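# Transfer three steel bushings from turntable to crate

## Task

Take exactly three steel bushings off the turntable and put them in the crate; every remaining bushing must stay on the turntable. The crate must finish upright and still seated in its corner guides, or the job fails.

## Robot and tools

Robot: two arms, left_arm (base near scene (-0.006, +0.336, 0) m) and right_arm (base near (+0.015, -0.368, 0) m), each with a slight yaw. right_arm has a five-fingered right hand and left_arm a mirrored left hand. Each hand has index, middle, ring and thumb, 16 motors in all.

Frames: the scene frame sits at table-top height midway between the bases, +z up, +x out over the table, +y toward left_arm (camera image sides do not match these names). Hand positions, orientations (quat wxyz), velocities and targets in results are in each arm's own base frame; the table and fixed cameras use the scene frame. Reported positions can be off by a few cm. Hand point axes: +z runs along the straight fingers toward the tips, +y points out of the palm face, +x crosses the palm away from the thumb (toward the thumb on the left hand). Straight fingertips end about 0.12 m past the hand point; fingers curl toward +y. A rigid mast behind the wrist on the palm side can strike objects.

Row layout (shared by execute_actions and move): one flat list of 48 numbers, each in [-1, 1], always covering both arms. Order: left dx, dy, dz, rx, ry, rz; then left hand's 16 motor goals; left current_limit, speed; then the same 24 for the right arm. dx..rz are offsets, not poses: they are measured from that arm's Hand target at the start of the action or move, along that arm's base axes. 1.0 equals 0.6 m of travel or 180 degrees of turn; rx, ry, rz form one rotation vector turning about the Hand target position. Six zeros mean stay at (or re-request) the current Hand target. Orientation commands are clipped to 32 degrees from the measured orientation each step.

Hand numbers, in this order: index_mcp, index_abd, index_pip, index_dip, thumb_cmc, thumb_axl, thumb_mcp, thumb_ipl, middle_mcp, middle_abd, middle_pip, middle_dip, ring_mcp, ring_abd, ring_pip, ring_dip. These are absolute goal angles scaled between each hinge's stops, not offsets. Straight values: _mcp +0.75, _abd 0.00, _pip +0.58, _dip +0.70, thumb_cmc +0.71, thumb_axl +0.68, thumb_mcp +0.23, thumb_ipl +0.17. Lower values curl the fingers toward the palm and swing the thumb in front of it; _abd toward -1 spreads away from the thumb. current_limit maps -1..+1 to 0..550 mA for all motors (floor 11 mA); speed sets the goal slew as (speed+1)/2 of 8.5 rad/s. Initial values: +0.4 and -0.6. A 0 is a real goal, so to leave a hand unchanged copy back its hand_goal, hand_current_limit and hand_speed. Grip force comes from placing goals past the object surface.

Tools:
- execute_actions(actions, cameras): actions is a list of actions; each action is up to 15 rows at 1/30 s per row (a short action repeats its final row). All rows within one action count from the same start pose; the next action starts from the new Hand target. cameras lists names, ["all"], or []; by default images appear only for an empty list.
- move(target, speed, blend, stop_force, zero, blocking, cameras): straight-line hand paths. target is one 48-number row or up to 15 rows, every row offset from the same starting Hand targets. speed in m/s, 0.002 to 3.6 (default 0.25; rotation up to twice that in rad/s). blend in metres rounds corners in a list. stop_force 3 to 120 N ends an arm's path when its wrist sensor feels that much opposing push; not reliable while the hand rotates, and omit it when backing off a contact. zero (with stop_force only) re-zeros the sensor first. blocking=false returns early (not with stop_force). Paths last 0.5 to 10 s and do not avoid obstacles. The result adds a move: line such as done, off_target, moving, held or fault, with limits=paced (pose clipped) or limits=held (steps withheld).
- wait(seconds 0 to 10), stop() to brake a running move, zoom_image(camera, region [x0,y0,x1,y1] pixels, at most 504 by 504, from the newest image), zero_wrist_force(arm), finished_scene().

Cameras: cam_high and cam_low (896x504, fixed), cam_left_wrist and cam_right_wrist (672x504 fisheye, carried by the arms).

Result lines: end_effector_position (m), quat, velocities; Hand target (next offsets count from it; the hand may rest short of it, so resend the gap); joint positions, velocities (may read within noise) and torques; hand_goal, hand_measured, hand_current_ma, hand_state per motor (moving, goal, blocked, overload); Wrist force and Wrist torque in hand axes plus a peak line; warnings like MOTOR HOT, HAND FAULT, TORQUE FAULT, OVER-TEMPERATURE FAULT.

Cautions: arms are stiff, so aiming even slightly beyond a firm contact, or moving fast into it, can trigger a 10 s fault stop (joint torque limit, or about 150 N outside force). Never let the two arms or hands collide or squeeze each other; a clearance check helps but is not complete. Motors drawing 495 mA or more for 5 s shut down for 10 s, so avoid hard prolonged squeezing. Long stretched or loaded holds heat motors. Avoid paths near an arm's own base. Do not drop bushings from height, release them while moving, knock the crate out of its guides or tip it, or let anything leave the table.

Each tool is called after "Call:" by a JSON object that holds its "op" and its "data", one argument or row to a line.

## Session

Call:
{"op": "execute_actions", "data": {
  "actions": []
}}

Scene clock: 0.00 s.
left_arm: end_effector_position=(+0.7688, -0.2110, +0.1614) hand_goal=(+0.754, +0.000, +0.576, +0.696, +0.714, +0.678, +0.226, +0.168, +0.754, +0.000, +0.576, +0.696, +0.754, +0.000, +0.576, +0.696) hand_measured=(+0.754, +0.000, +0.576, +0.696, +0.714, +0.678, +0.226, +0.168, +0.754, +0.000, +0.576, +0.696, +0.754, +0.000, +0.576, +0.696) hand_current_ma=(+0, +0, +0, +0, +0, +0, +0, +0, +0, +0, +0, +0, +0, +0, +0, +0) hand_state=(goal, goal, goal, goal, goal, goal, goal, goal, goal, goal, goal, goal, goal, goal, goal, goal) hand_current_limit=0.40 hand_speed=-0.60 end_effector_quat_wxyz=(+0.074, +0.758, +0.643, -0.083) | right_arm: end_effector_position=(+0.9209, +0.2212, +0.3645) hand_goal=(+0.754, +0.000, +0.576, +0.696, +0.714, +0.678, +0.226, +0.168, +0.754, +0.000, +0.576, +0.696, +0.754, +0.000, +0.576, +0.696) hand_measured=(+0.754, +0.000, +0.576, +0.696, +0.714, +0.678, +0.226, +0.168, +0.754, +0.000, +0.576, +0.696, +0.754, +0.000, +0.576, +0.696) hand_current_ma=(+0, +0, +0, +0, +0, +0, +0, +0, +0, +0, +0, +0, +0, +0, +0, +0) hand_state=(goal, goal, goal, goal, goal, goal, goal, goal, goal, goal, goal, goal, goal, goal, goal, goal) hand_current_limit=0.40 hand_speed=-0.60 end_effector_quat_wxyz=(+0.098, +0.515, +0.832, +0.182)
Joint positions: left_arm=[3.09 -2.132 -1.348 -1.251 1.349 0.116] | right_arm=[0.036 -0.848 0.788 -1.885 -1.38 -0.39]
Joint velocities: within noise
Joint torques (N m): no reading
Wrist force (N): no reading
Wrist torque (N m): no reading
Wrist force, peak (N): no reading
Hand target: left_arm +0.7688, -0.2110, +0.1614; +0.074, +0.758, +0.643, -0.083 | right_arm +0.9209, +0.2212, +0.3645; +0.098, +0.515, +0.832, +0.182

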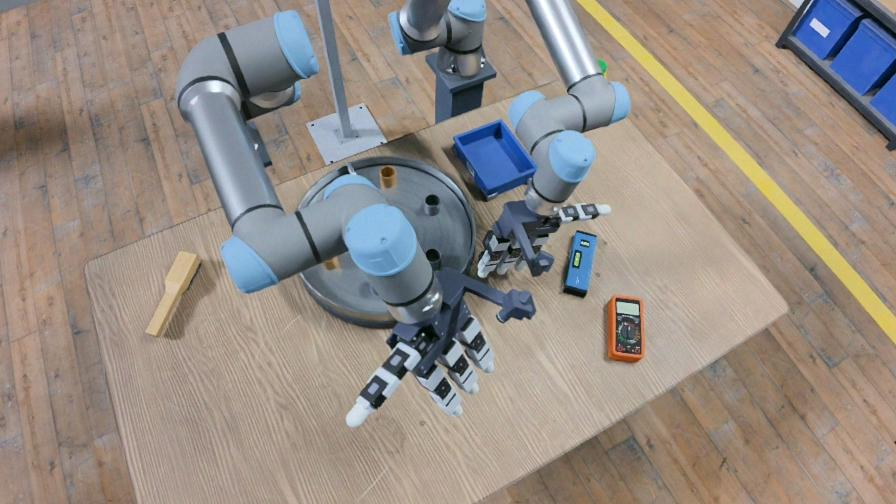

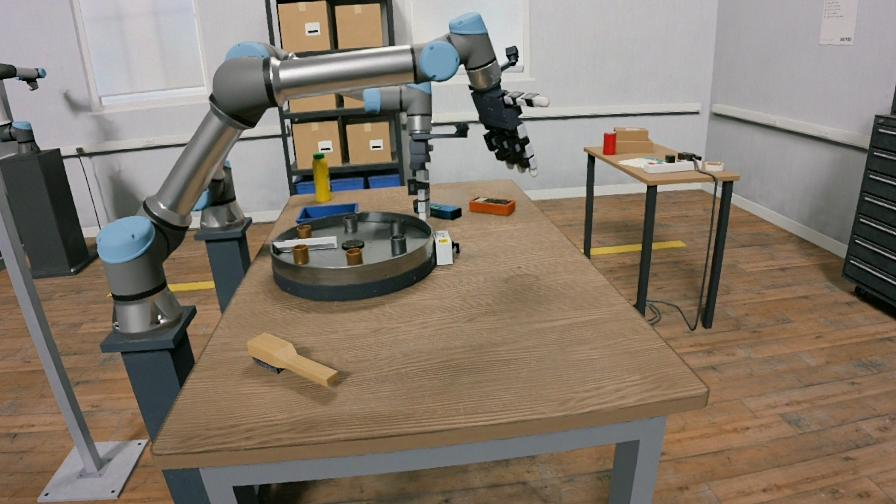

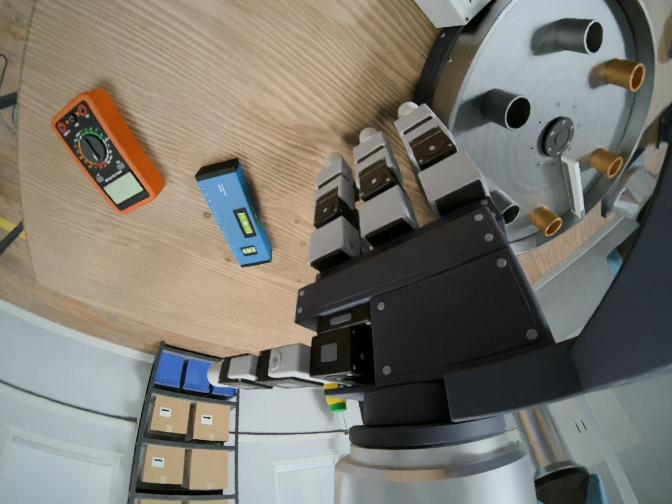

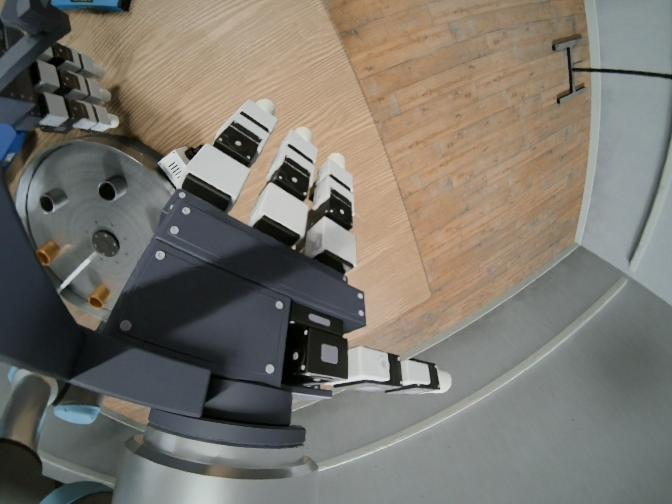

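Call:
{"op": "zoom_image", "data": {
  "camera": "cam_high",
  "region": [280, 100, 560, 340]
}}

Call:
{"op": "zoom_image", "data": {
  "camera": "cam_low",
  "region": [240, 170, 520, 320]
}}

Call:
{"op": "zoom_image", "data": {
  "camera": "cam_left_wrist",
  "region": [400, 0, 672, 260]
}}

Call:
{"op": "zoom_image", "data": {
  "camera": "cam_right_wrist",
  "region": [0, 100, 240, 340]
}}

Scaled by 1.800 from the camera's 896x504 image, which has a finer 1280x720 frame.

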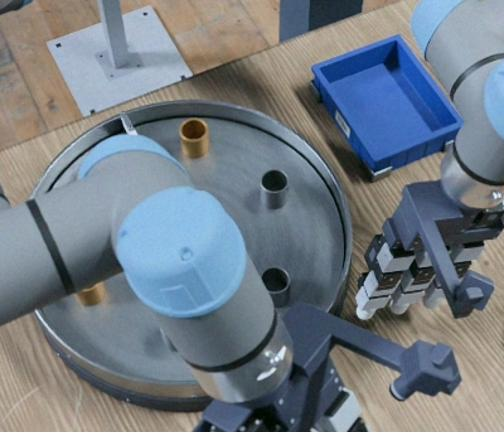

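Scaled by 1.800 from the camera's 896x504 image, which has a finer 1280x720 frame.

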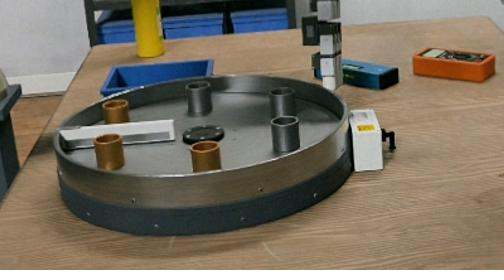

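Scaled by 1.853 from the camera's 672x504 image, which has a finer 960x720 frame.

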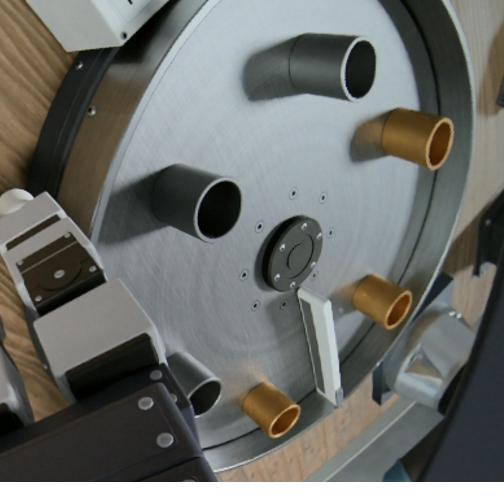

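Scaled by 2.100 from the camera's 672x504 image, which has a finer 960x720 frame.

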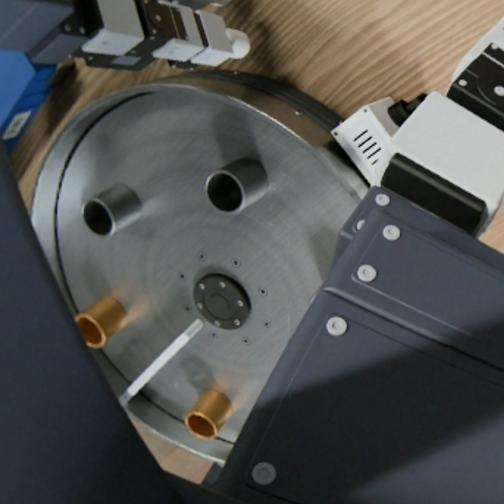

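Call:
{"op": "wait", "data": {
  "seconds": 0.5,
  "cameras": ["cam_high", "cam_low", "cam_left_wrist"]
}}

Call:
{"op": "zoom_image", "data": {
  "camera": "cam_high",
  "region": [420, 100, 560, 220]
}}

Call:
{"op": "zoom_image", "data": {
  "camera": "cam_low",
  "region": [260, 190, 480, 310]
}}

Scene clock: 87.93 s.
left_arm: end_effector_position=(+0.7688, -0.2110, +0.1614) hand_goal=(+0.754, +0.000, +0.576, +0.696, +0.714, +0.678, +0.226, +0.168, +0.754, +0.000, +0.576, +0.696, +0.754, +0.000, +0.576, +0.696) hand_measured=(+0.754, +0.000, +0.576, +0.696, +0.714, +0.678, +0.224, +0.168, +0.754, +0.000, +0.576, +0.696, +0.754, +0.000, +0.576, +0.696) hand_current_ma=(-1, +0, +1, +0, +0, -1, -5, +0, -1, +0, +1, +0, -1, +0, +1, +0) hand_state=(goal, goal, goal, goal, goal, goal, goal, goal, goal, goal, goal, goal, goal, goal, goal, goal) hand_current_limit=0.40 hand_speed=-0.60 end_effector_quat_wxyz=(+0.074, +0.758, +0.643, -0.083) | right_arm: end_effector_position=(+0.9209, +0.2212, +0.3645) hand_goal=(+0.754, +0.000, +0.576, +0.696, +0.714, +0.678, +0.226, +0.168, +0.754, +0.000, +0.576, +0.696, +0.754, +0.000, +0.576, +0.696) hand_measured=(+0.754, +0.000, +0.576, +0.696, +0.716, +0.678, +0.224, +0.168, +0.754, +0.000, +0.576, +0.696, +0.754, +0.000, +0.576, +0.696) hand_current_ma=(+0, +0, +0, +0, +0, +0, +0, +0, +0, +0, +0, +0, +0, +0, +0, +0) hand_state=(goal, goal, goal, goal, goal, goal, goal, goal, goal, goal, goal, goal, goal, goal, goal, goal) hand_current_limit=0.40 hand_speed=-0.60 end_effector_quat_wxyz=(+0.098, +0.515, +0.832, +0.182)
Joint positions: left_arm=[3.09 -2.132 -1.348 -1.251 1.349 0.116] | right_arm=[0.036 -0.848 0.788 -1.885 -1.38 -0.39]
Joint torques (N m): left_arm=[-0.39 50.74 26.01 3.63 0.33 2.04] | right_arm=[0.78 -62.65 -26.58 -5.43 1.66 -0.81]
Wrist force (N): left_arm=[-0.1 0.3 0.3] | right_arm=[0.2 -0.2 0.2]
Wrist torque (N m): left_arm=[0.01 0.02 -0.02] | right_arm=[-0.05 -0.03 0.01]
Wrist force, peak (N): left_arm=[0.1 0.3 0.8] | right_arm=[0.5 -0.5 0.1]
Hand target: left_arm +0.7688, -0.2110, +0.1614; +0.074, +0.758, +0.643, -0.083 | right_arm +0.9209, +0.2212, +0.3645; +0.098, +0.515, +0.832, +0.182
wait: 0.50 s; at rest from the start
Images, in order (width x height): cam_high 896x504, cam_low 896x504, cam_left_wrist 672x504.

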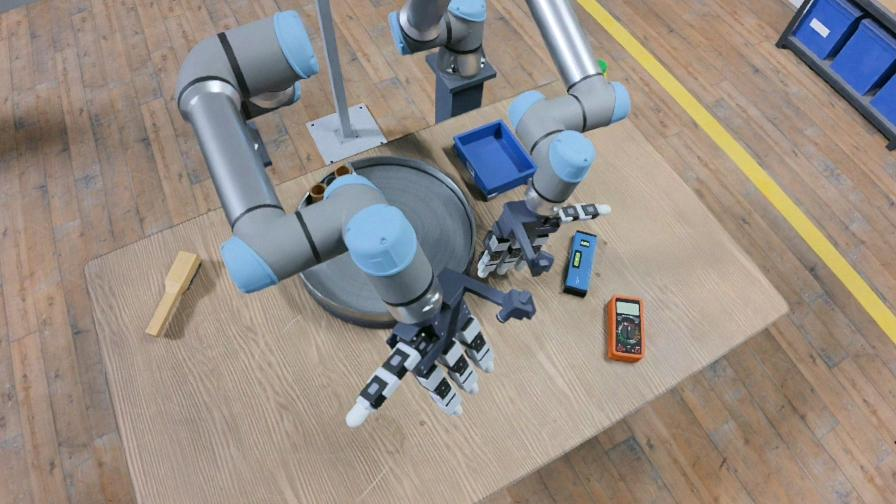

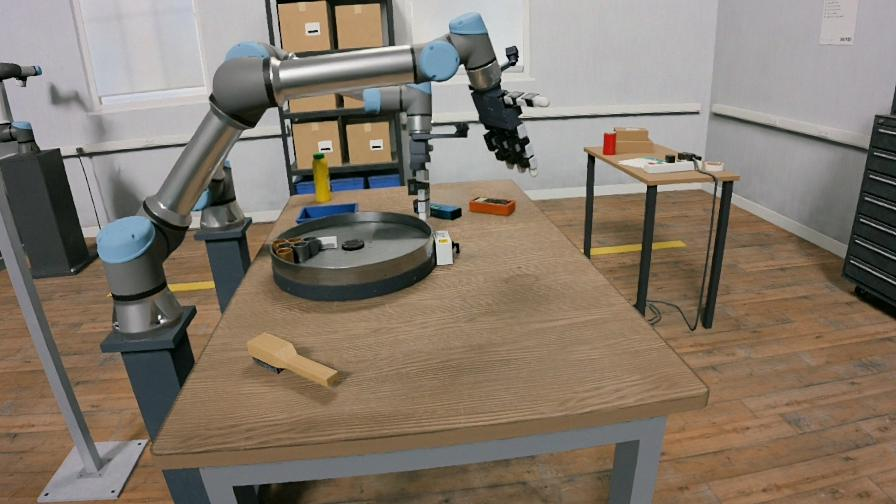

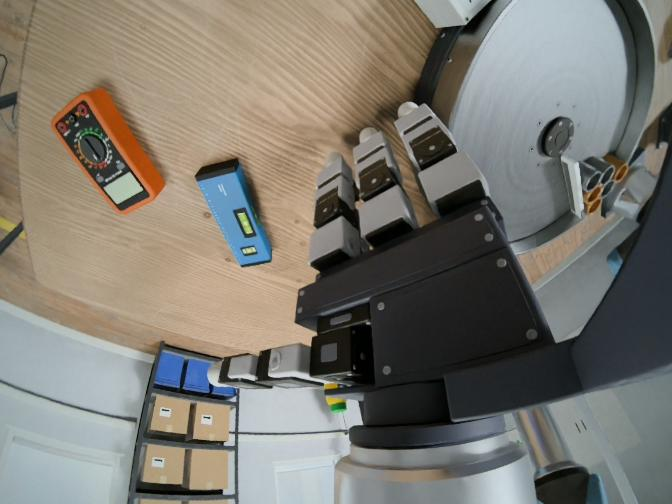

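Scaled by 3.600 from the camera's 896x504 image, which has a finer 1280x720 frame.

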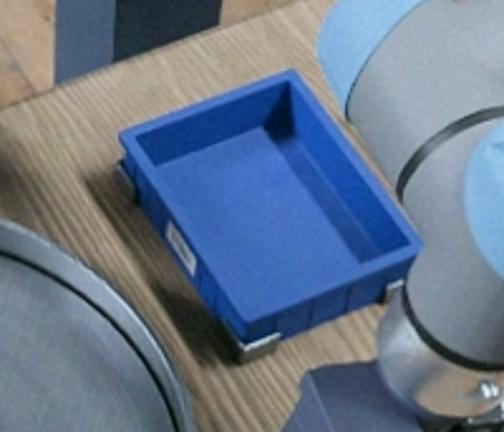

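Scaled by 2.291 from the camera's 896x504 image, which has a finer 1280x720 frame.

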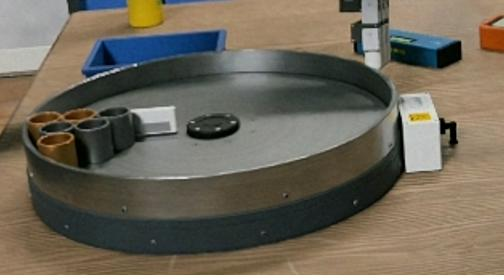

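Call:
{"op": "zoom_image", "data": {
  "camera": "cam_left_wrist",
  "region": [530, 100, 672, 240]
}}

Call:
{"op": "zoom_image", "data": {
  "camera": "cam_low",
  "region": [260, 215, 370, 285]
}}

Call:
{"op": "zoom_image", "data": {
  "camera": "cam_high",
  "region": [290, 140, 390, 220]
}}

Scaled by 3.549 from the camera's 672x504 image, which has a finer 960x720 frame.

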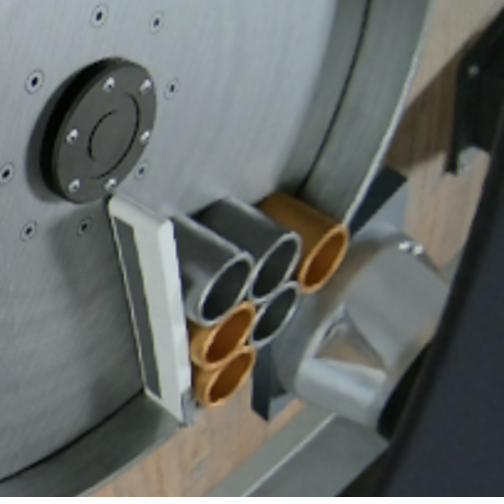

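Scaled by 4.582 from the camera's 896x504 image, which has a finer 1280x720 frame.

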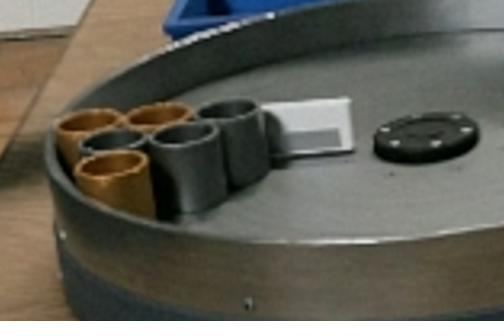

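Scaled by 5.040 from the camera's 896x504 image, which has a finer 1280x720 frame.

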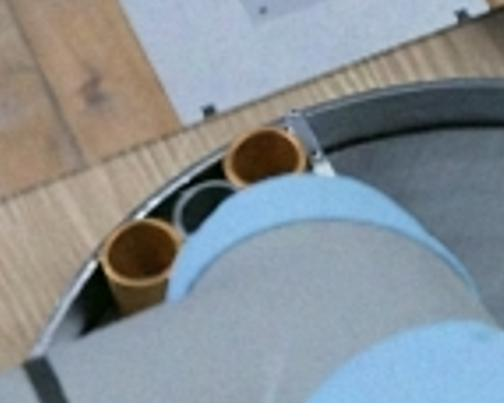

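Call:
{"op": "move", "data": {
  "target": [
    [-0.03,0.05,0.15,0,0,0.02,0.754,0,0.576,0.696,0.714,0.678,0.226,0.168,0.754,0,0.576,0.696,0.754,0,0.576,0.696,0.4,-0.6,-0.15,0.02,0,-0.012,0.02,0.036,0.753,0,0.577,0.696,0.714,0.678,0.226,0.168,0.753,0.063,0.577,0.696,-0.479,0,-0.3,0.04,0.4,-0.6],
    [-0.328,0.902,0.233,0,0,0.25,0.754,0,0.576,0.696,0.714,0.678,0.226,0.168,0.754,0,0.576,0.696,0.754,0,0.576,0.696,0.4,-0.6,-0.862,0.104,-0.03,-0.0739,0.1165,0.2135,0.753,0,0.577,0.696,0.714,0.678,0.226,0.168,0.753,0.063,0.577,0.696,-0.479,0,-0.3,0.04,0.4,-0.6]
  ],
  "speed": 0.4,
  "blend": 0.05,
  "cameras": ["all"]
}}

Call:
{"op": "zoom_image", "data": {
  "camera": "cam_high",
  "region": [290, 130, 430, 230]
}}

Call:
{"op": "zoom_image", "data": {
  "camera": "cam_low",
  "region": [260, 180, 400, 290]
}}

Scene clock: 185.07 s.
left_arm: end_effector_position=(+0.5720, +0.3301, +0.3012) hand_goal=(+0.754, +0.000, +0.576, +0.696, +0.714, +0.678, +0.226, +0.168, +0.754, +0.000, +0.576, +0.696, +0.754, +0.000, +0.576, +0.696) hand_measured=(+0.754, +0.000, +0.576, +0.696, +0.714, +0.678, +0.222, +0.168, +0.754, +0.000, +0.576, +0.696, +0.754, +0.000, +0.576, +0.696) hand_current_ma=(-1, +0, +1, +0, +0, -1, -7, +0, -1, +0, +1, +0, -1, +0, +1, +0) hand_state=(goal, goal, goal, goal, goal, goal, goal, goal, goal, goal, goal, goal, goal, goal, goal, goal) hand_current_limit=0.40 hand_speed=-0.60 end_effector_quat_wxyz=(+0.100, +0.455, +0.884, -0.048) | right_arm: end_effector_position=(+0.4038, +0.2836, +0.3464) hand_goal=(+0.754, +0.000, +0.578, +0.696, +0.714, +0.678, +0.226, +0.168, +0.754, +0.064, +0.578, +0.696, -0.478, +0.000, -0.300, +0.040) hand_measured=(+0.754, +0.000, +0.576, +0.696, +0.716, +0.678, +0.224, +0.168, +0.754, +0.062, +0.576, +0.696, -0.460, +0.000, -0.296, +0.042) hand_current_ma=(+0, +0, +0, +0, +0, +0, -1, +0, +0, +0, +0, +0, +14, +0, +1, +0) hand_state=(goal, goal, goal, goal, goal, goal, goal, goal, goal, goal, goal, goal, goal, goal, goal, goal) hand_current_limit=0.40 hand_speed=-0.60 end_effector_quat_wxyz=(-0.059, +0.224, +0.973, +0.014)
Joint positions: left_arm=[3.935 -1.73 -1.537 -1.477 1.351 0.176] | right_arm=[0.184 -1.782 1.76 -1.452 -1.498 -0.937]
Joint torques (N m): left_arm=[8.8 17.56 35.27 0.57 -2.96 2.34] | right_arm=[14.99 -26.29 -16.39 0.09 -2.02 -2.31]
Wrist force (N): left_arm=[0.3 0.0 0.5] | right_arm=[-0.2 0.4 -0.1]
Wrist torque (N m): left_arm=[-0.01 0.00 -0.06] | right_arm=[0.07 -0.01 0.06]
Wrist force, peak (N): left_arm=[0.4 0.6 2.3] | right_arm=[-0.4 1.2 0.8]
Hand target: left_arm +0.5720, +0.3302, +0.3012; +0.100, +0.455, +0.884, -0.048 | right_arm +0.4037, +0.2836, +0.3465; -0.059, +0.224, +0.973, +0.014
Off the commanded pose: left_arm 0.000 m, 0 deg | right_arm 0.000 m, 0 deg.
move: done; blend cut to 0.0483 m at target 1
camera_calibration:
cam_left_wrist: T_world_to_cam=[[-0.0757985, -0.98519, 0.153806, 0.296056], [-0.737504, 0.159204, 0.65631, 0.115048], [-0.671076, -0.0636848, -0.738648, 0.752544], [0, 0, 0, 1]] pos_world=[0.612303, 0.321281, 0.434823]
cam_right_wrist: T_world_to_cam=[[0.955203, 0.273276, -0.113615, -0.390763], [0.270886, -0.652681, 0.707551, -0.222719], [0.119202, -0.706631, -0.697469, 0.516083], [0, 0, 0, 1]] pos_world=[0.372071, 0.326102, 0.473141]

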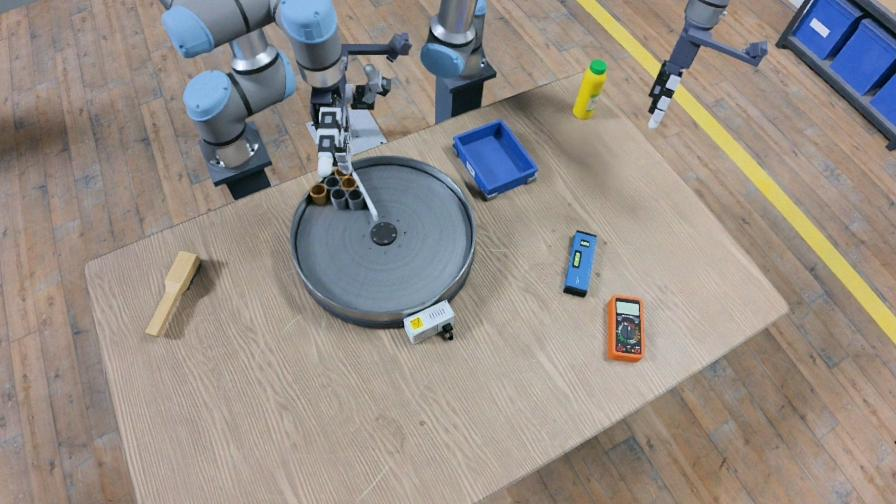

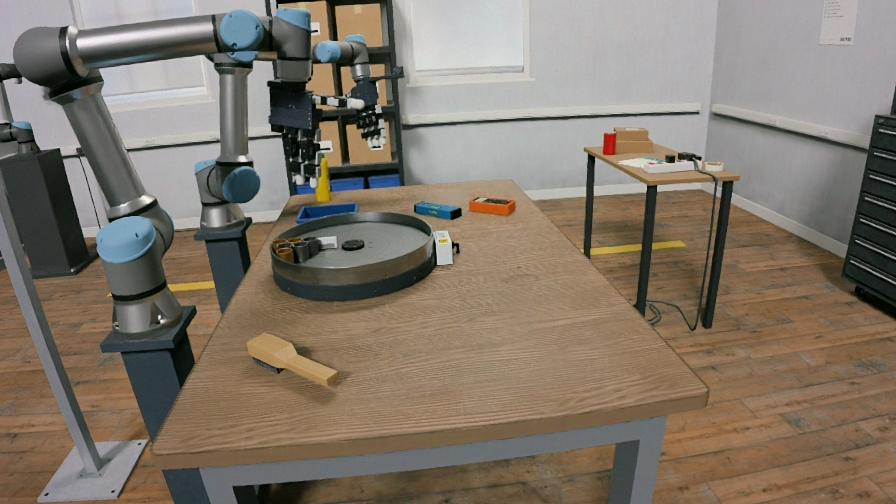

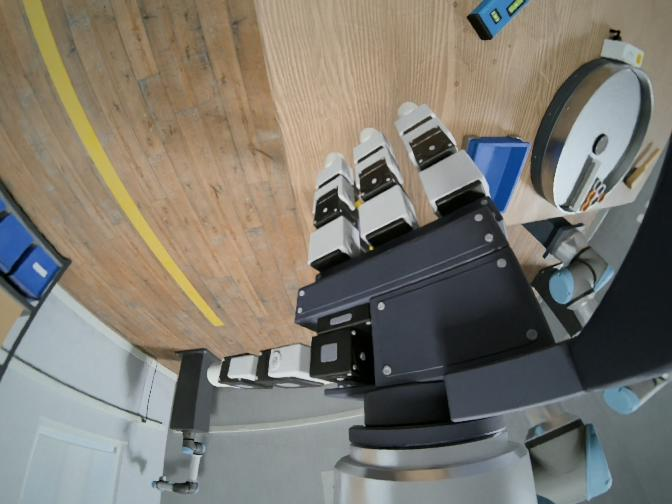

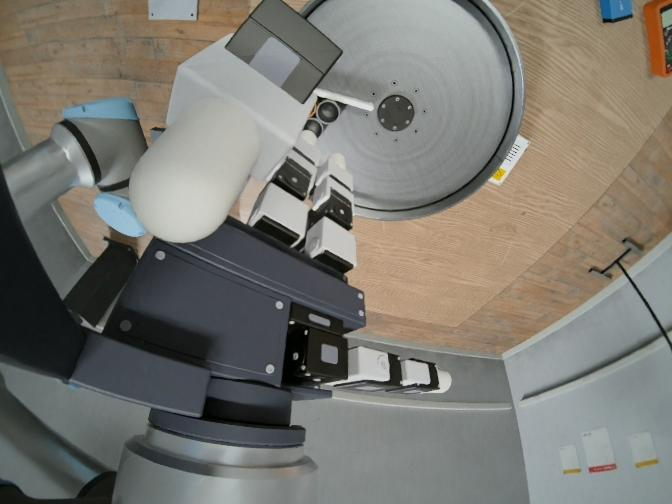

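Scaled by 3.600 from the camera's 896x504 image, which has a finer 1280x720 frame.

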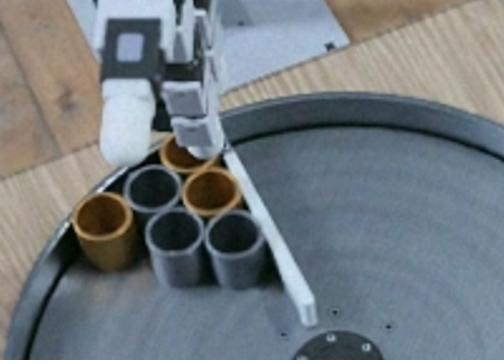

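Scaled by 3.600 from the camera's 896x504 image, which has a finer 1280x720 frame.

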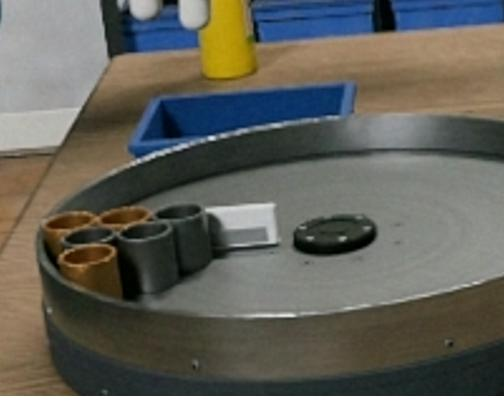

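Call:
{"op": "move", "data": {
  "target": [0,0,0,0,0,0,0.754,0,0.576,0.696,0.714,0.678,0.226,0.168,0.754,0,0.576,0.696,0.754,0,0.576,0.696,0.4,-0.6,0,0,-0.161,0,0,0,0.753,0.04,0.577,0.696,0.714,0.678,0.226,0.168,0.753,0.063,0.577,0.696,0.479,0,-0.883,-0.609,0.4,-0.4],
  "speed": 0.2,
  "cameras": ["cam_high", "cam_low", "cam_right_wrist"]
}}

Call:
{"op": "zoom_image", "data": {
  "camera": "cam_high",
  "region": [300, 140, 400, 220]
}}

Call:
{"op": "zoom_image", "data": {
  "camera": "cam_low",
  "region": [260, 180, 360, 270]
}}

Call:
{"op": "zoom_image", "data": {
  "camera": "cam_right_wrist",
  "region": [230, 40, 400, 200]
}}

Scene clock: 217.23 s.
left_arm: end_effector_position=(+0.5720, +0.3302, +0.3012) hand_goal=(+0.754, +0.000, +0.576, +0.696, +0.714, +0.678, +0.226, +0.168, +0.754, +0.000, +0.576, +0.696, +0.754, +0.000, +0.576, +0.696) hand_measured=(+0.754, +0.000, +0.576, +0.696, +0.714, +0.678, +0.222, +0.168, +0.754, +0.000, +0.576, +0.696, +0.754, +0.000, +0.576, +0.696) hand_current_ma=(-1, +0, +1, +0, +0, -1, -7, +0, -1, +0, +1, +0, -1, +0, +1, +0) hand_state=(goal, goal, goal, goal, goal, goal, goal, goal, goal, goal, goal, goal, goal, goal, goal, goal) hand_current_limit=0.40 hand_speed=-0.60 end_effector_quat_wxyz=(+0.100, +0.455, +0.884, -0.048) | right_arm: end_effector_position=(+0.4037, +0.2836, +0.2499) hand_goal=(+0.754, +0.040, +0.578, +0.696, +0.714, +0.678, +0.226, +0.168, +0.754, +0.064, +0.578, +0.696, +0.480, +0.000, -0.882, -0.608) hand_measured=(+0.754, +0.038, +0.576, +0.696, +0.716, +0.678, +0.224, +0.168, +0.754, +0.062, +0.576, +0.696, +0.482, +0.000, -0.876, -0.606) hand_current_ma=(+0, -1, +0, +0, +0, +0, -1, +0, +0, +0, +0, +0, +0, +0, +2, +0) hand_state=(goal, goal, goal, goal, goal, goal, goal, goal, goal, goal, goal, goal, goal, goal, goal, goal) hand_current_limit=0.40 hand_speed=-0.40 end_effector_quat_wxyz=(-0.059, +0.224, +0.973, +0.014)
Joint positions: left_arm=[3.935 -1.73 -1.537 -1.477 1.351 0.176] | right_arm=[0.184 -1.757 1.988 -1.705 -1.498 -0.937]
Joint torques (N m): left_arm=[7.33 17.83 34.68 0.49 -2.6 2.33] | right_arm=[-10.36 -3.26 -16.1 -4.83 2.12 2.3]
Wrist force (N): left_arm=[0.1 0.0 0.5] | right_arm=[-0.2 0.4 0.1]
Wrist torque (N m): left_arm=[-0.01 0.02 -0.07] | right_arm=[0.03 0.02 0.05]
Wrist force, peak (N): left_arm=[0.7 0.6 0.8] | right_arm=[-0.1 0.2 -1.4]
Hand target: left_arm +0.5720, +0.3302, +0.3012; +0.100, +0.455, +0.884, -0.048 | right_arm +0.4037, +0.2836, +0.2499; -0.059, +0.224, +0.973, +0.014
Off the commanded pose: left_arm 0.000 m, 0 deg | right_arm 0.000 m, 0 deg.
move: done
camera_calibration:
cam_right_wrist: T_world_to_cam=[[0.955165, 0.273406, -0.113616, -0.401659], [0.270974, -0.652635, 0.70756, -0.154464], [0.119301, -0.706623, -0.69746, 0.448747], [0, 0, 0, 1]] pos_world=[0.371971, 0.326102, 0.376641]
Images, in order (width x height): cam_high 896x504, cam_low 896x504, cam_right_wrist 672x504.

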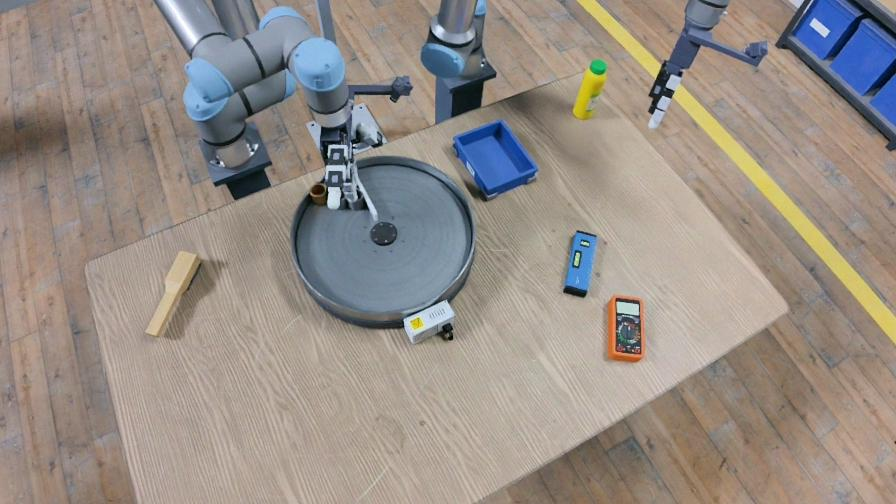

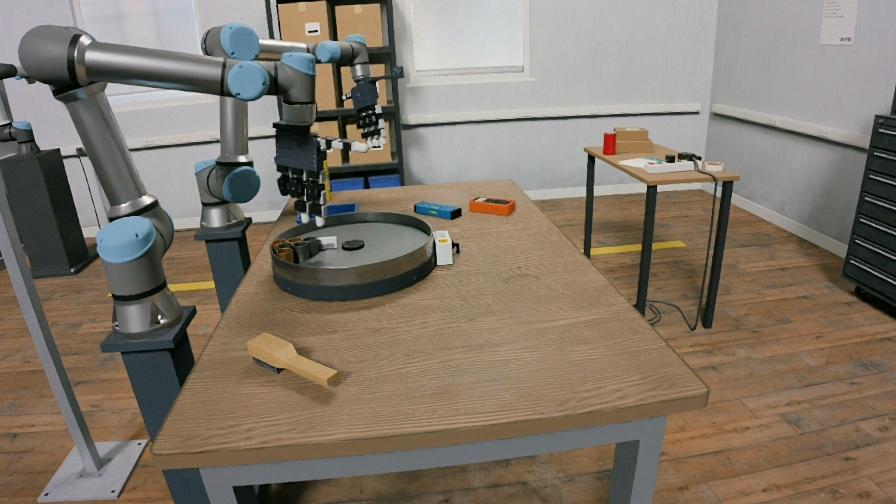

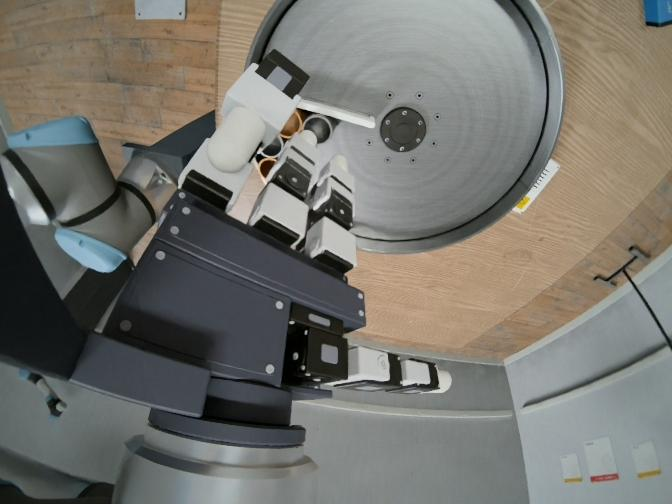

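Scaled by 5.040 from the camera's 896x504 image, which has a finer 1280x720 frame.

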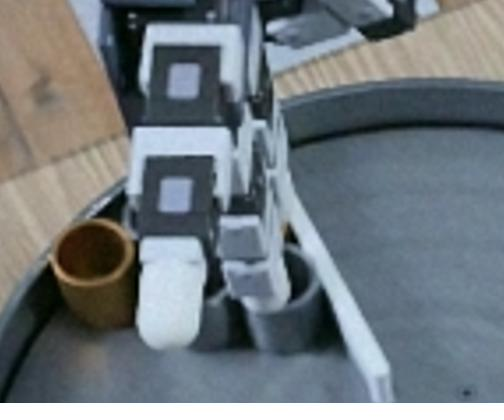

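Scaled by 5.040 from the camera's 896x504 image, which has a finer 1280x720 frame.

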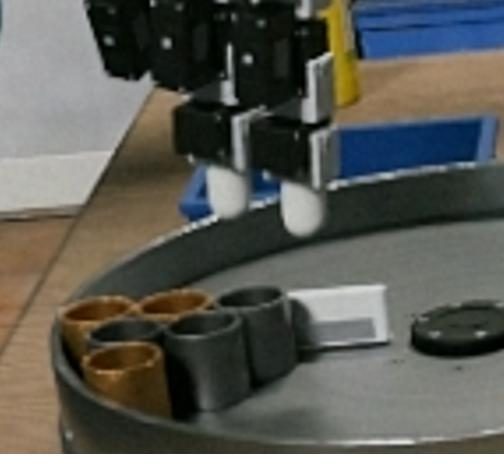

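Scaled by 2.965 from the camera's 672x504 image, which has a finer 960x720 frame.

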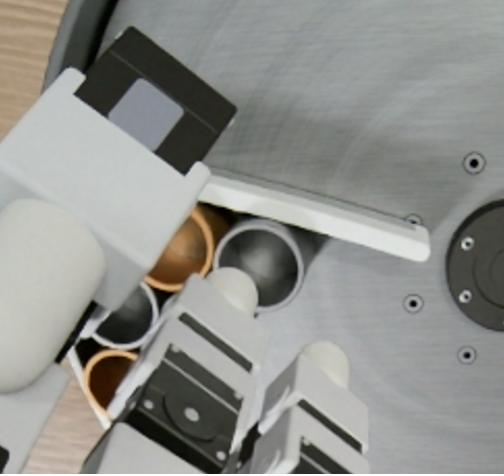

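Call:
{"op": "move", "data": {
  "target": [0,0,0,0,0,0,0.754,0,0.576,0.696,0.714,0.678,0.226,0.168,0.754,0,0.576,0.696,0.754,0,0.576,0.696,0.4,-0.6,0.0017,-0.0058,-0.052,0,0,0,0.753,0.06,0.577,0.696,0.714,0.678,0.226,0.168,0.753,0.063,0.577,0.696,0.479,0,-0.883,-0.609,0.4,-0.4],
  "speed": 0.12,
  "cameras": ["cam_high", "cam_low", "cam_right_wrist"]
}}

Call:
{"op": "zoom_image", "data": {
  "camera": "cam_high",
  "region": [310, 150, 390, 220]
}}

Call:
{"op": "zoom_image", "data": {
  "camera": "cam_low",
  "region": [265, 200, 345, 270]
}}

Call:
{"op": "zoom_image", "data": {
  "camera": "cam_right_wrist",
  "region": [250, 80, 370, 190]
}}

Scene clock: 240.83 s.
left_arm: end_effector_position=(+0.5720, +0.3302, +0.3012) hand_goal=(+0.754, +0.000, +0.576, +0.696, +0.714, +0.678, +0.226, +0.168, +0.754, +0.000, +0.576, +0.696, +0.754, +0.000, +0.576, +0.696) hand_measured=(+0.754, +0.000, +0.576, +0.696, +0.714, +0.678, +0.222, +0.168, +0.754, +0.000, +0.576, +0.696, +0.754, +0.000, +0.576, +0.696) hand_current_ma=(-1, +0, +1, +0, +0, -1, -7, +0, -1, +0, +1, +0, -1, +0, +1, +0) hand_state=(goal, goal, goal, goal, goal, goal, goal, goal, goal, goal, goal, goal, goal, goal, goal, goal) hand_current_limit=0.40 hand_speed=-0.60 end_effector_quat_wxyz=(+0.100, +0.455, +0.884, -0.048) | right_arm: end_effector_position=(+0.4047, +0.2801, +0.2187) hand_goal=(+0.754, +0.060, +0.578, +0.696, +0.714, +0.678, +0.226, +0.168, +0.754, +0.064, +0.578, +0.696, +0.480, +0.000, -0.882, -0.608) hand_measured=(+0.754, +0.056, +0.576, +0.696, +0.716, +0.678, +0.224, +0.168, +0.754, +0.062, +0.576, +0.696, +0.482, +0.000, -0.876, -0.606) hand_current_ma=(+0, -1, +0, +0, +0, +0, -1, +0, +0, +0, +0, +0, +0, +0, +2, +0) hand_state=(goal, goal, goal, goal, goal, goal, goal, goal, goal, goal, goal, goal, goal, goal, goal, goal) hand_current_limit=0.40 hand_speed=-0.40 end_effector_quat_wxyz=(-0.059, +0.224, +0.973, +0.014)
Joint positions: left_arm=[3.935 -1.73 -1.537 -1.477 1.351 0.176] | right_arm=[0.175 -1.737 2.055 -1.791 -1.499 -0.946]
Joint torques (N m): left_arm=[8 17.55 34.06 0.57 -2.5 1.92] | right_arm=[-12.69 -3.04 -16.84 -5.1 -1.86 -2.33]
Wrist force (N): left_arm=[0.6 0.1 0.7] | right_arm=[-0.5 0.2 0.0]
Wrist torque (N m): left_arm=[-0.02 -0.03 -0.04] | right_arm=[0.03 0.05 0.01]
Wrist force, peak (N): left_arm=[0.4 0.2 1.1] | right_arm=[-0.3 0.5 -0.9]
Hand target: left_arm +0.5720, +0.3302, +0.3012; +0.100, +0.455, +0.884, -0.048 | right_arm +0.4047, +0.2801, +0.2187; -0.059, +0.224, +0.973, +0.014
Off the commanded pose: left_arm 0.000 m, 0 deg | right_arm 0.000 m, 0 deg.
move: done
camera_calibration:
cam_right_wrist: T_world_to_cam=[[0.955165, 0.273406, -0.113616, -0.405202], [0.270974, -0.652635, 0.70756, -0.134944], [0.119301, -0.706623, -0.69746, 0.424394], [0, 0, 0, 1]] pos_world=[0.372971, 0.322602, 0.345441]
Images, in order (width x height): cam_high 896x504, cam_low 896x504, cam_right_wrist 672x504.

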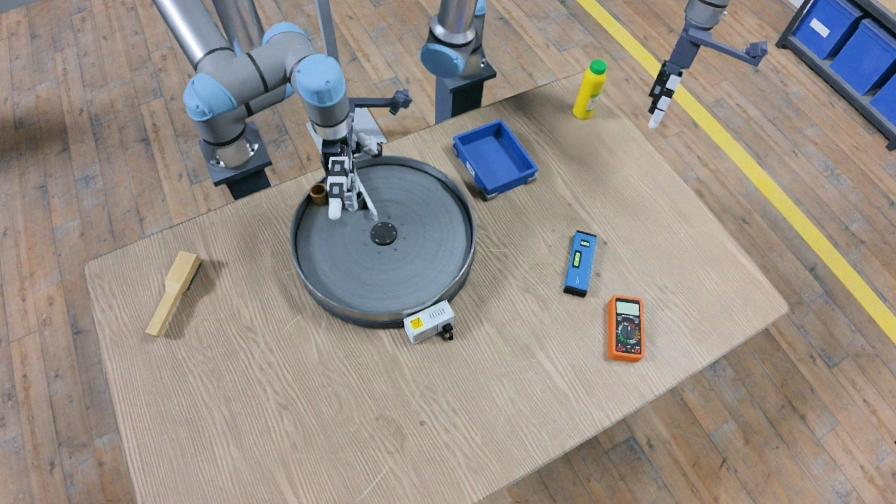

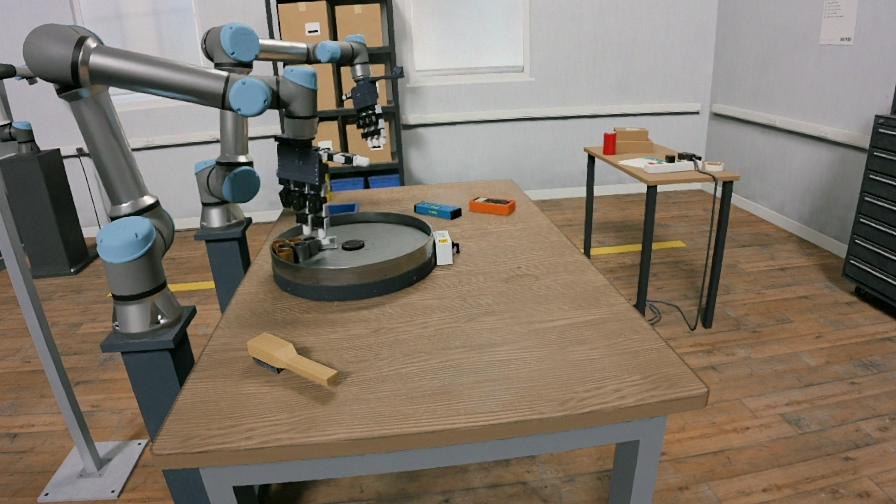

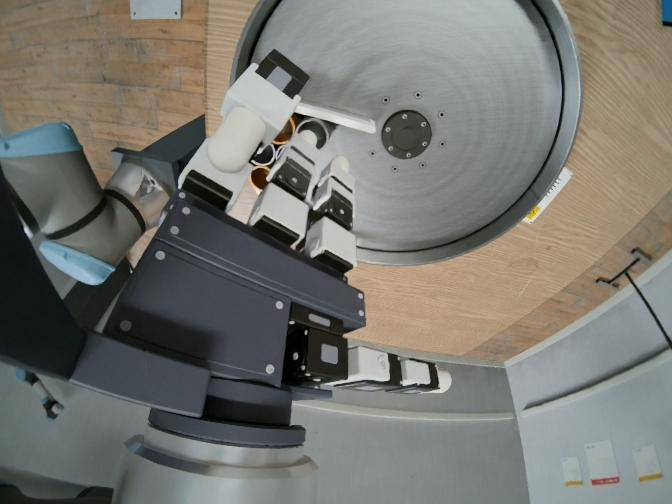

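Scaled by 6.300 from the camera's 896x504 image, which has a finer 1280x720 frame.

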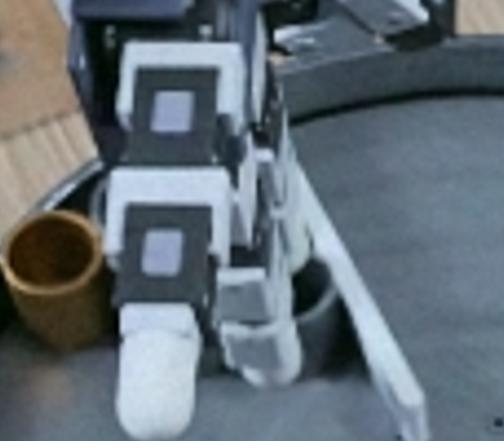

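Scaled by 6.300 from the camera's 896x504 image, which has a finer 1280x720 frame.

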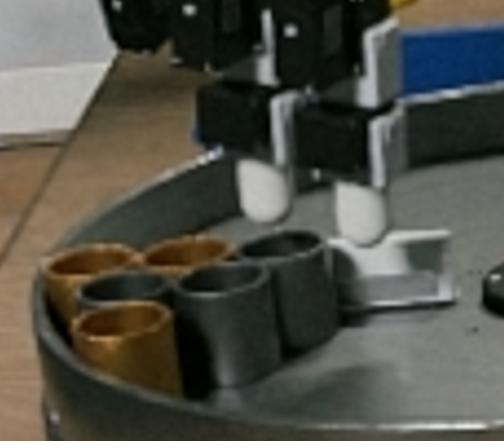

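Scaled by 4.200 from the camera's 672x504 image, which has a finer 960x720 frame.

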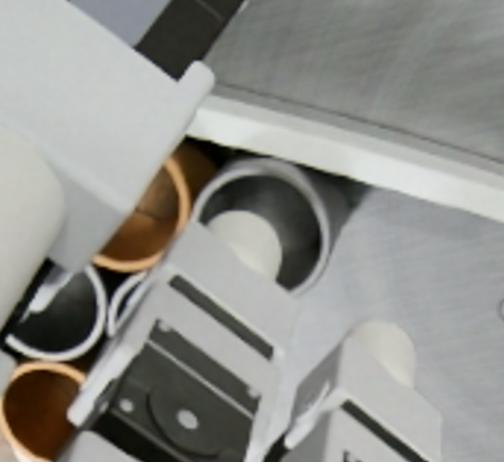

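Call:
{"op": "move", "data": {
  "target": [0,0,0,0,0,0,0.754,0,0.576,0.696,0.714,0.678,0.226,0.168,0.754,0,0.576,0.696,0.754,0,0.576,0.696,0.4,-0.6,0.0067,0,-0.0667,0,0,0,0.753,0.06,0.577,0.696,0.714,0.678,0.226,0.168,0.753,0.063,0.577,0.696,0.479,0,-0.883,-0.609,0.4,-0.4],
  "speed": 0.08,
  "stop_force": 10,
  "cameras": ["cam_high", "cam_low", "cam_right_wrist"]
}}

Call:
{"op": "zoom_image", "data": {
  "camera": "cam_low",
  "region": [265, 200, 345, 270]
}}

Call:
{"op": "zoom_image", "data": {
  "camera": "cam_right_wrist",
  "region": [250, 80, 370, 190]
}}

Scene clock: 257.13 s.
left_arm: end_effector_position=(+0.5720, +0.3302, +0.3012) hand_goal=(+0.754, +0.000, +0.576, +0.696, +0.714, +0.678, +0.226, +0.168, +0.754, +0.000, +0.576, +0.696, +0.754, +0.000, +0.576, +0.696) hand_measured=(+0.754, +0.000, +0.576, +0.696, +0.714, +0.678, +0.222, +0.168, +0.754, +0.000, +0.576, +0.696, +0.754, +0.000, +0.576, +0.696) hand_current_ma=(-1, +0, +1, +0, +0, -1, -7, +0, -1, +0, +1, +0, -1, +0, +1, +0) hand_state=(goal, goal, goal, goal, goal, goal, goal, goal, goal, goal, goal, goal, goal, goal, goal, goal) hand_current_limit=0.40 hand_speed=-0.60 end_effector_quat_wxyz=(+0.100, +0.455, +0.884, -0.048) | right_arm: end_effector_position=(+0.4083, +0.2800, +0.1811) hand_goal=(+0.754, +0.060, +0.578, +0.696, +0.714, +0.678, +0.226, +0.168, +0.754, +0.064, +0.578, +0.696, +0.480, +0.000, -0.882, -0.608) hand_measured=(+0.754, +0.058, +0.576, +0.696, +0.716, +0.678, +0.224, +0.168, +0.748, +0.078, +0.578, +0.698, +0.482, +0.000, -0.876, -0.606) hand_current_ma=(+0, -1, +0, +0, +0, +0, -1, +0, -2, +7, +0, +0, +0, +0, +2, +0) hand_state=(goal, goal, goal, goal, goal, goal, goal, goal, goal, goal, goal, goal, goal, goal, goal, goal) hand_current_limit=0.40 hand_speed=-0.40 end_effector_quat_wxyz=(-0.059, +0.224, +0.973, +0.014)
Joint positions: left_arm=[3.935 -1.73 -1.537 -1.477 1.351 0.176] | right_arm=[0.173 -1.691 2.12 -1.901 -1.499 -0.948]
Joint torques (N m): left_arm=[7.7 17.95 33.93 0.65 -2.54 1.8] | right_arm=[-11.35 -29.1 -26.5 0.17 -1.91 -0.43]
Wrist force (N): left_arm=[0.4 0.2 0.6] | right_arm=[0.0 0.9 -2.3]
Wrist torque (N m): left_arm=[0.00 -0.02 -0.05] | right_arm=[0.23 0.07 0.08]
Wrist force, peak (N): left_arm=[0.4 0.4 0.9] | right_arm=[8.1 1.0 -33.3]
Hand target: left_arm +0.5720, +0.3302, +0.3012; +0.100, +0.455, +0.884, -0.048 | right_arm +0.4083, +0.2800, +0.1811; -0.059, +0.224, +0.973, +0.014 (not the last commanded pose)
Off the commanded pose: left_arm 0.000 m, 0 deg | right_arm 0.002 m, 0 deg.
move: contact (right_arm)
camera_calibration:
cam_right_wrist: T_world_to_cam=[[0.955103, 0.273384, -0.114192, -0.412677], [0.27137, -0.652552, 0.707484, -0.109534], [0.118898, -0.706708, -0.697443, 0.397843], [0, 0, 0, 1]] pos_world=[0.37657, 0.322502, 0.307842]
Images, in order (width x height): cam_high 896x504, cam_low 896x504, cam_right_wrist 672x504.

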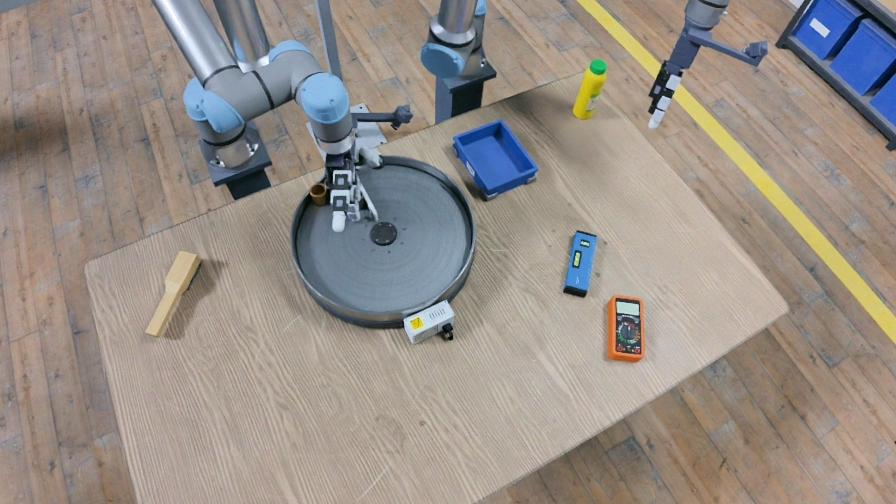

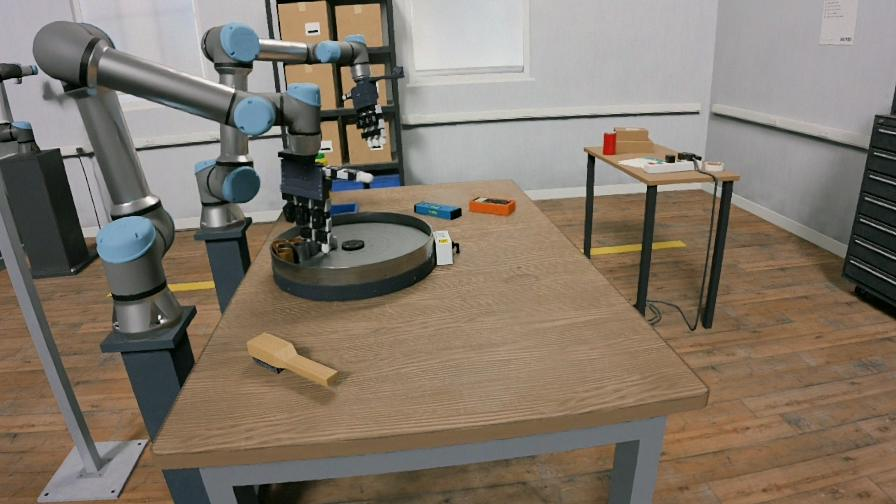

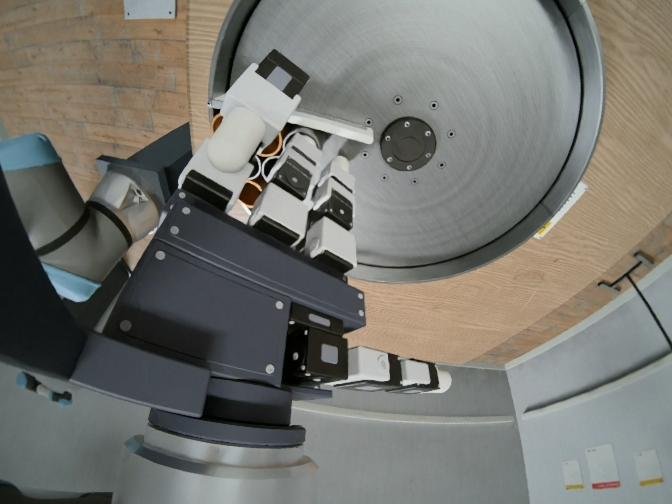

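Scaled by 6.300 from the camera's 896x504 image, which has a finer 1280x720 frame.

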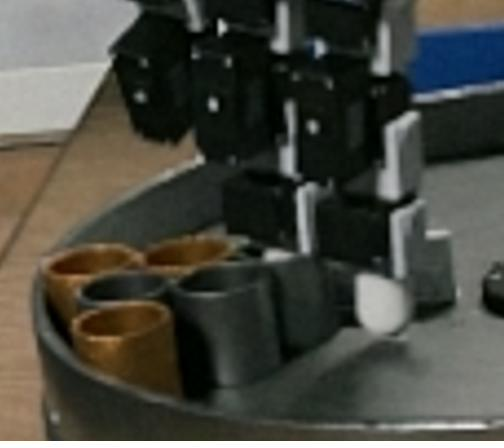

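Scaled by 4.200 from the camera's 672x504 image, which has a finer 960x720 frame.

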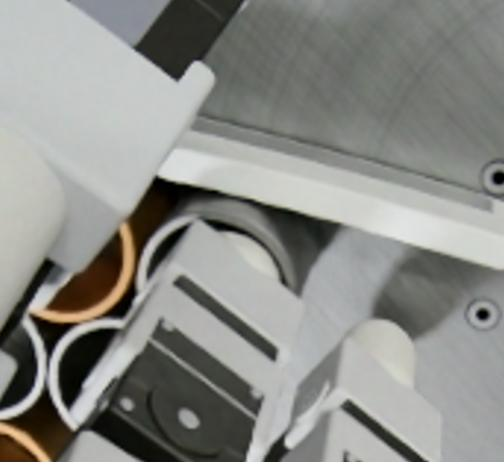

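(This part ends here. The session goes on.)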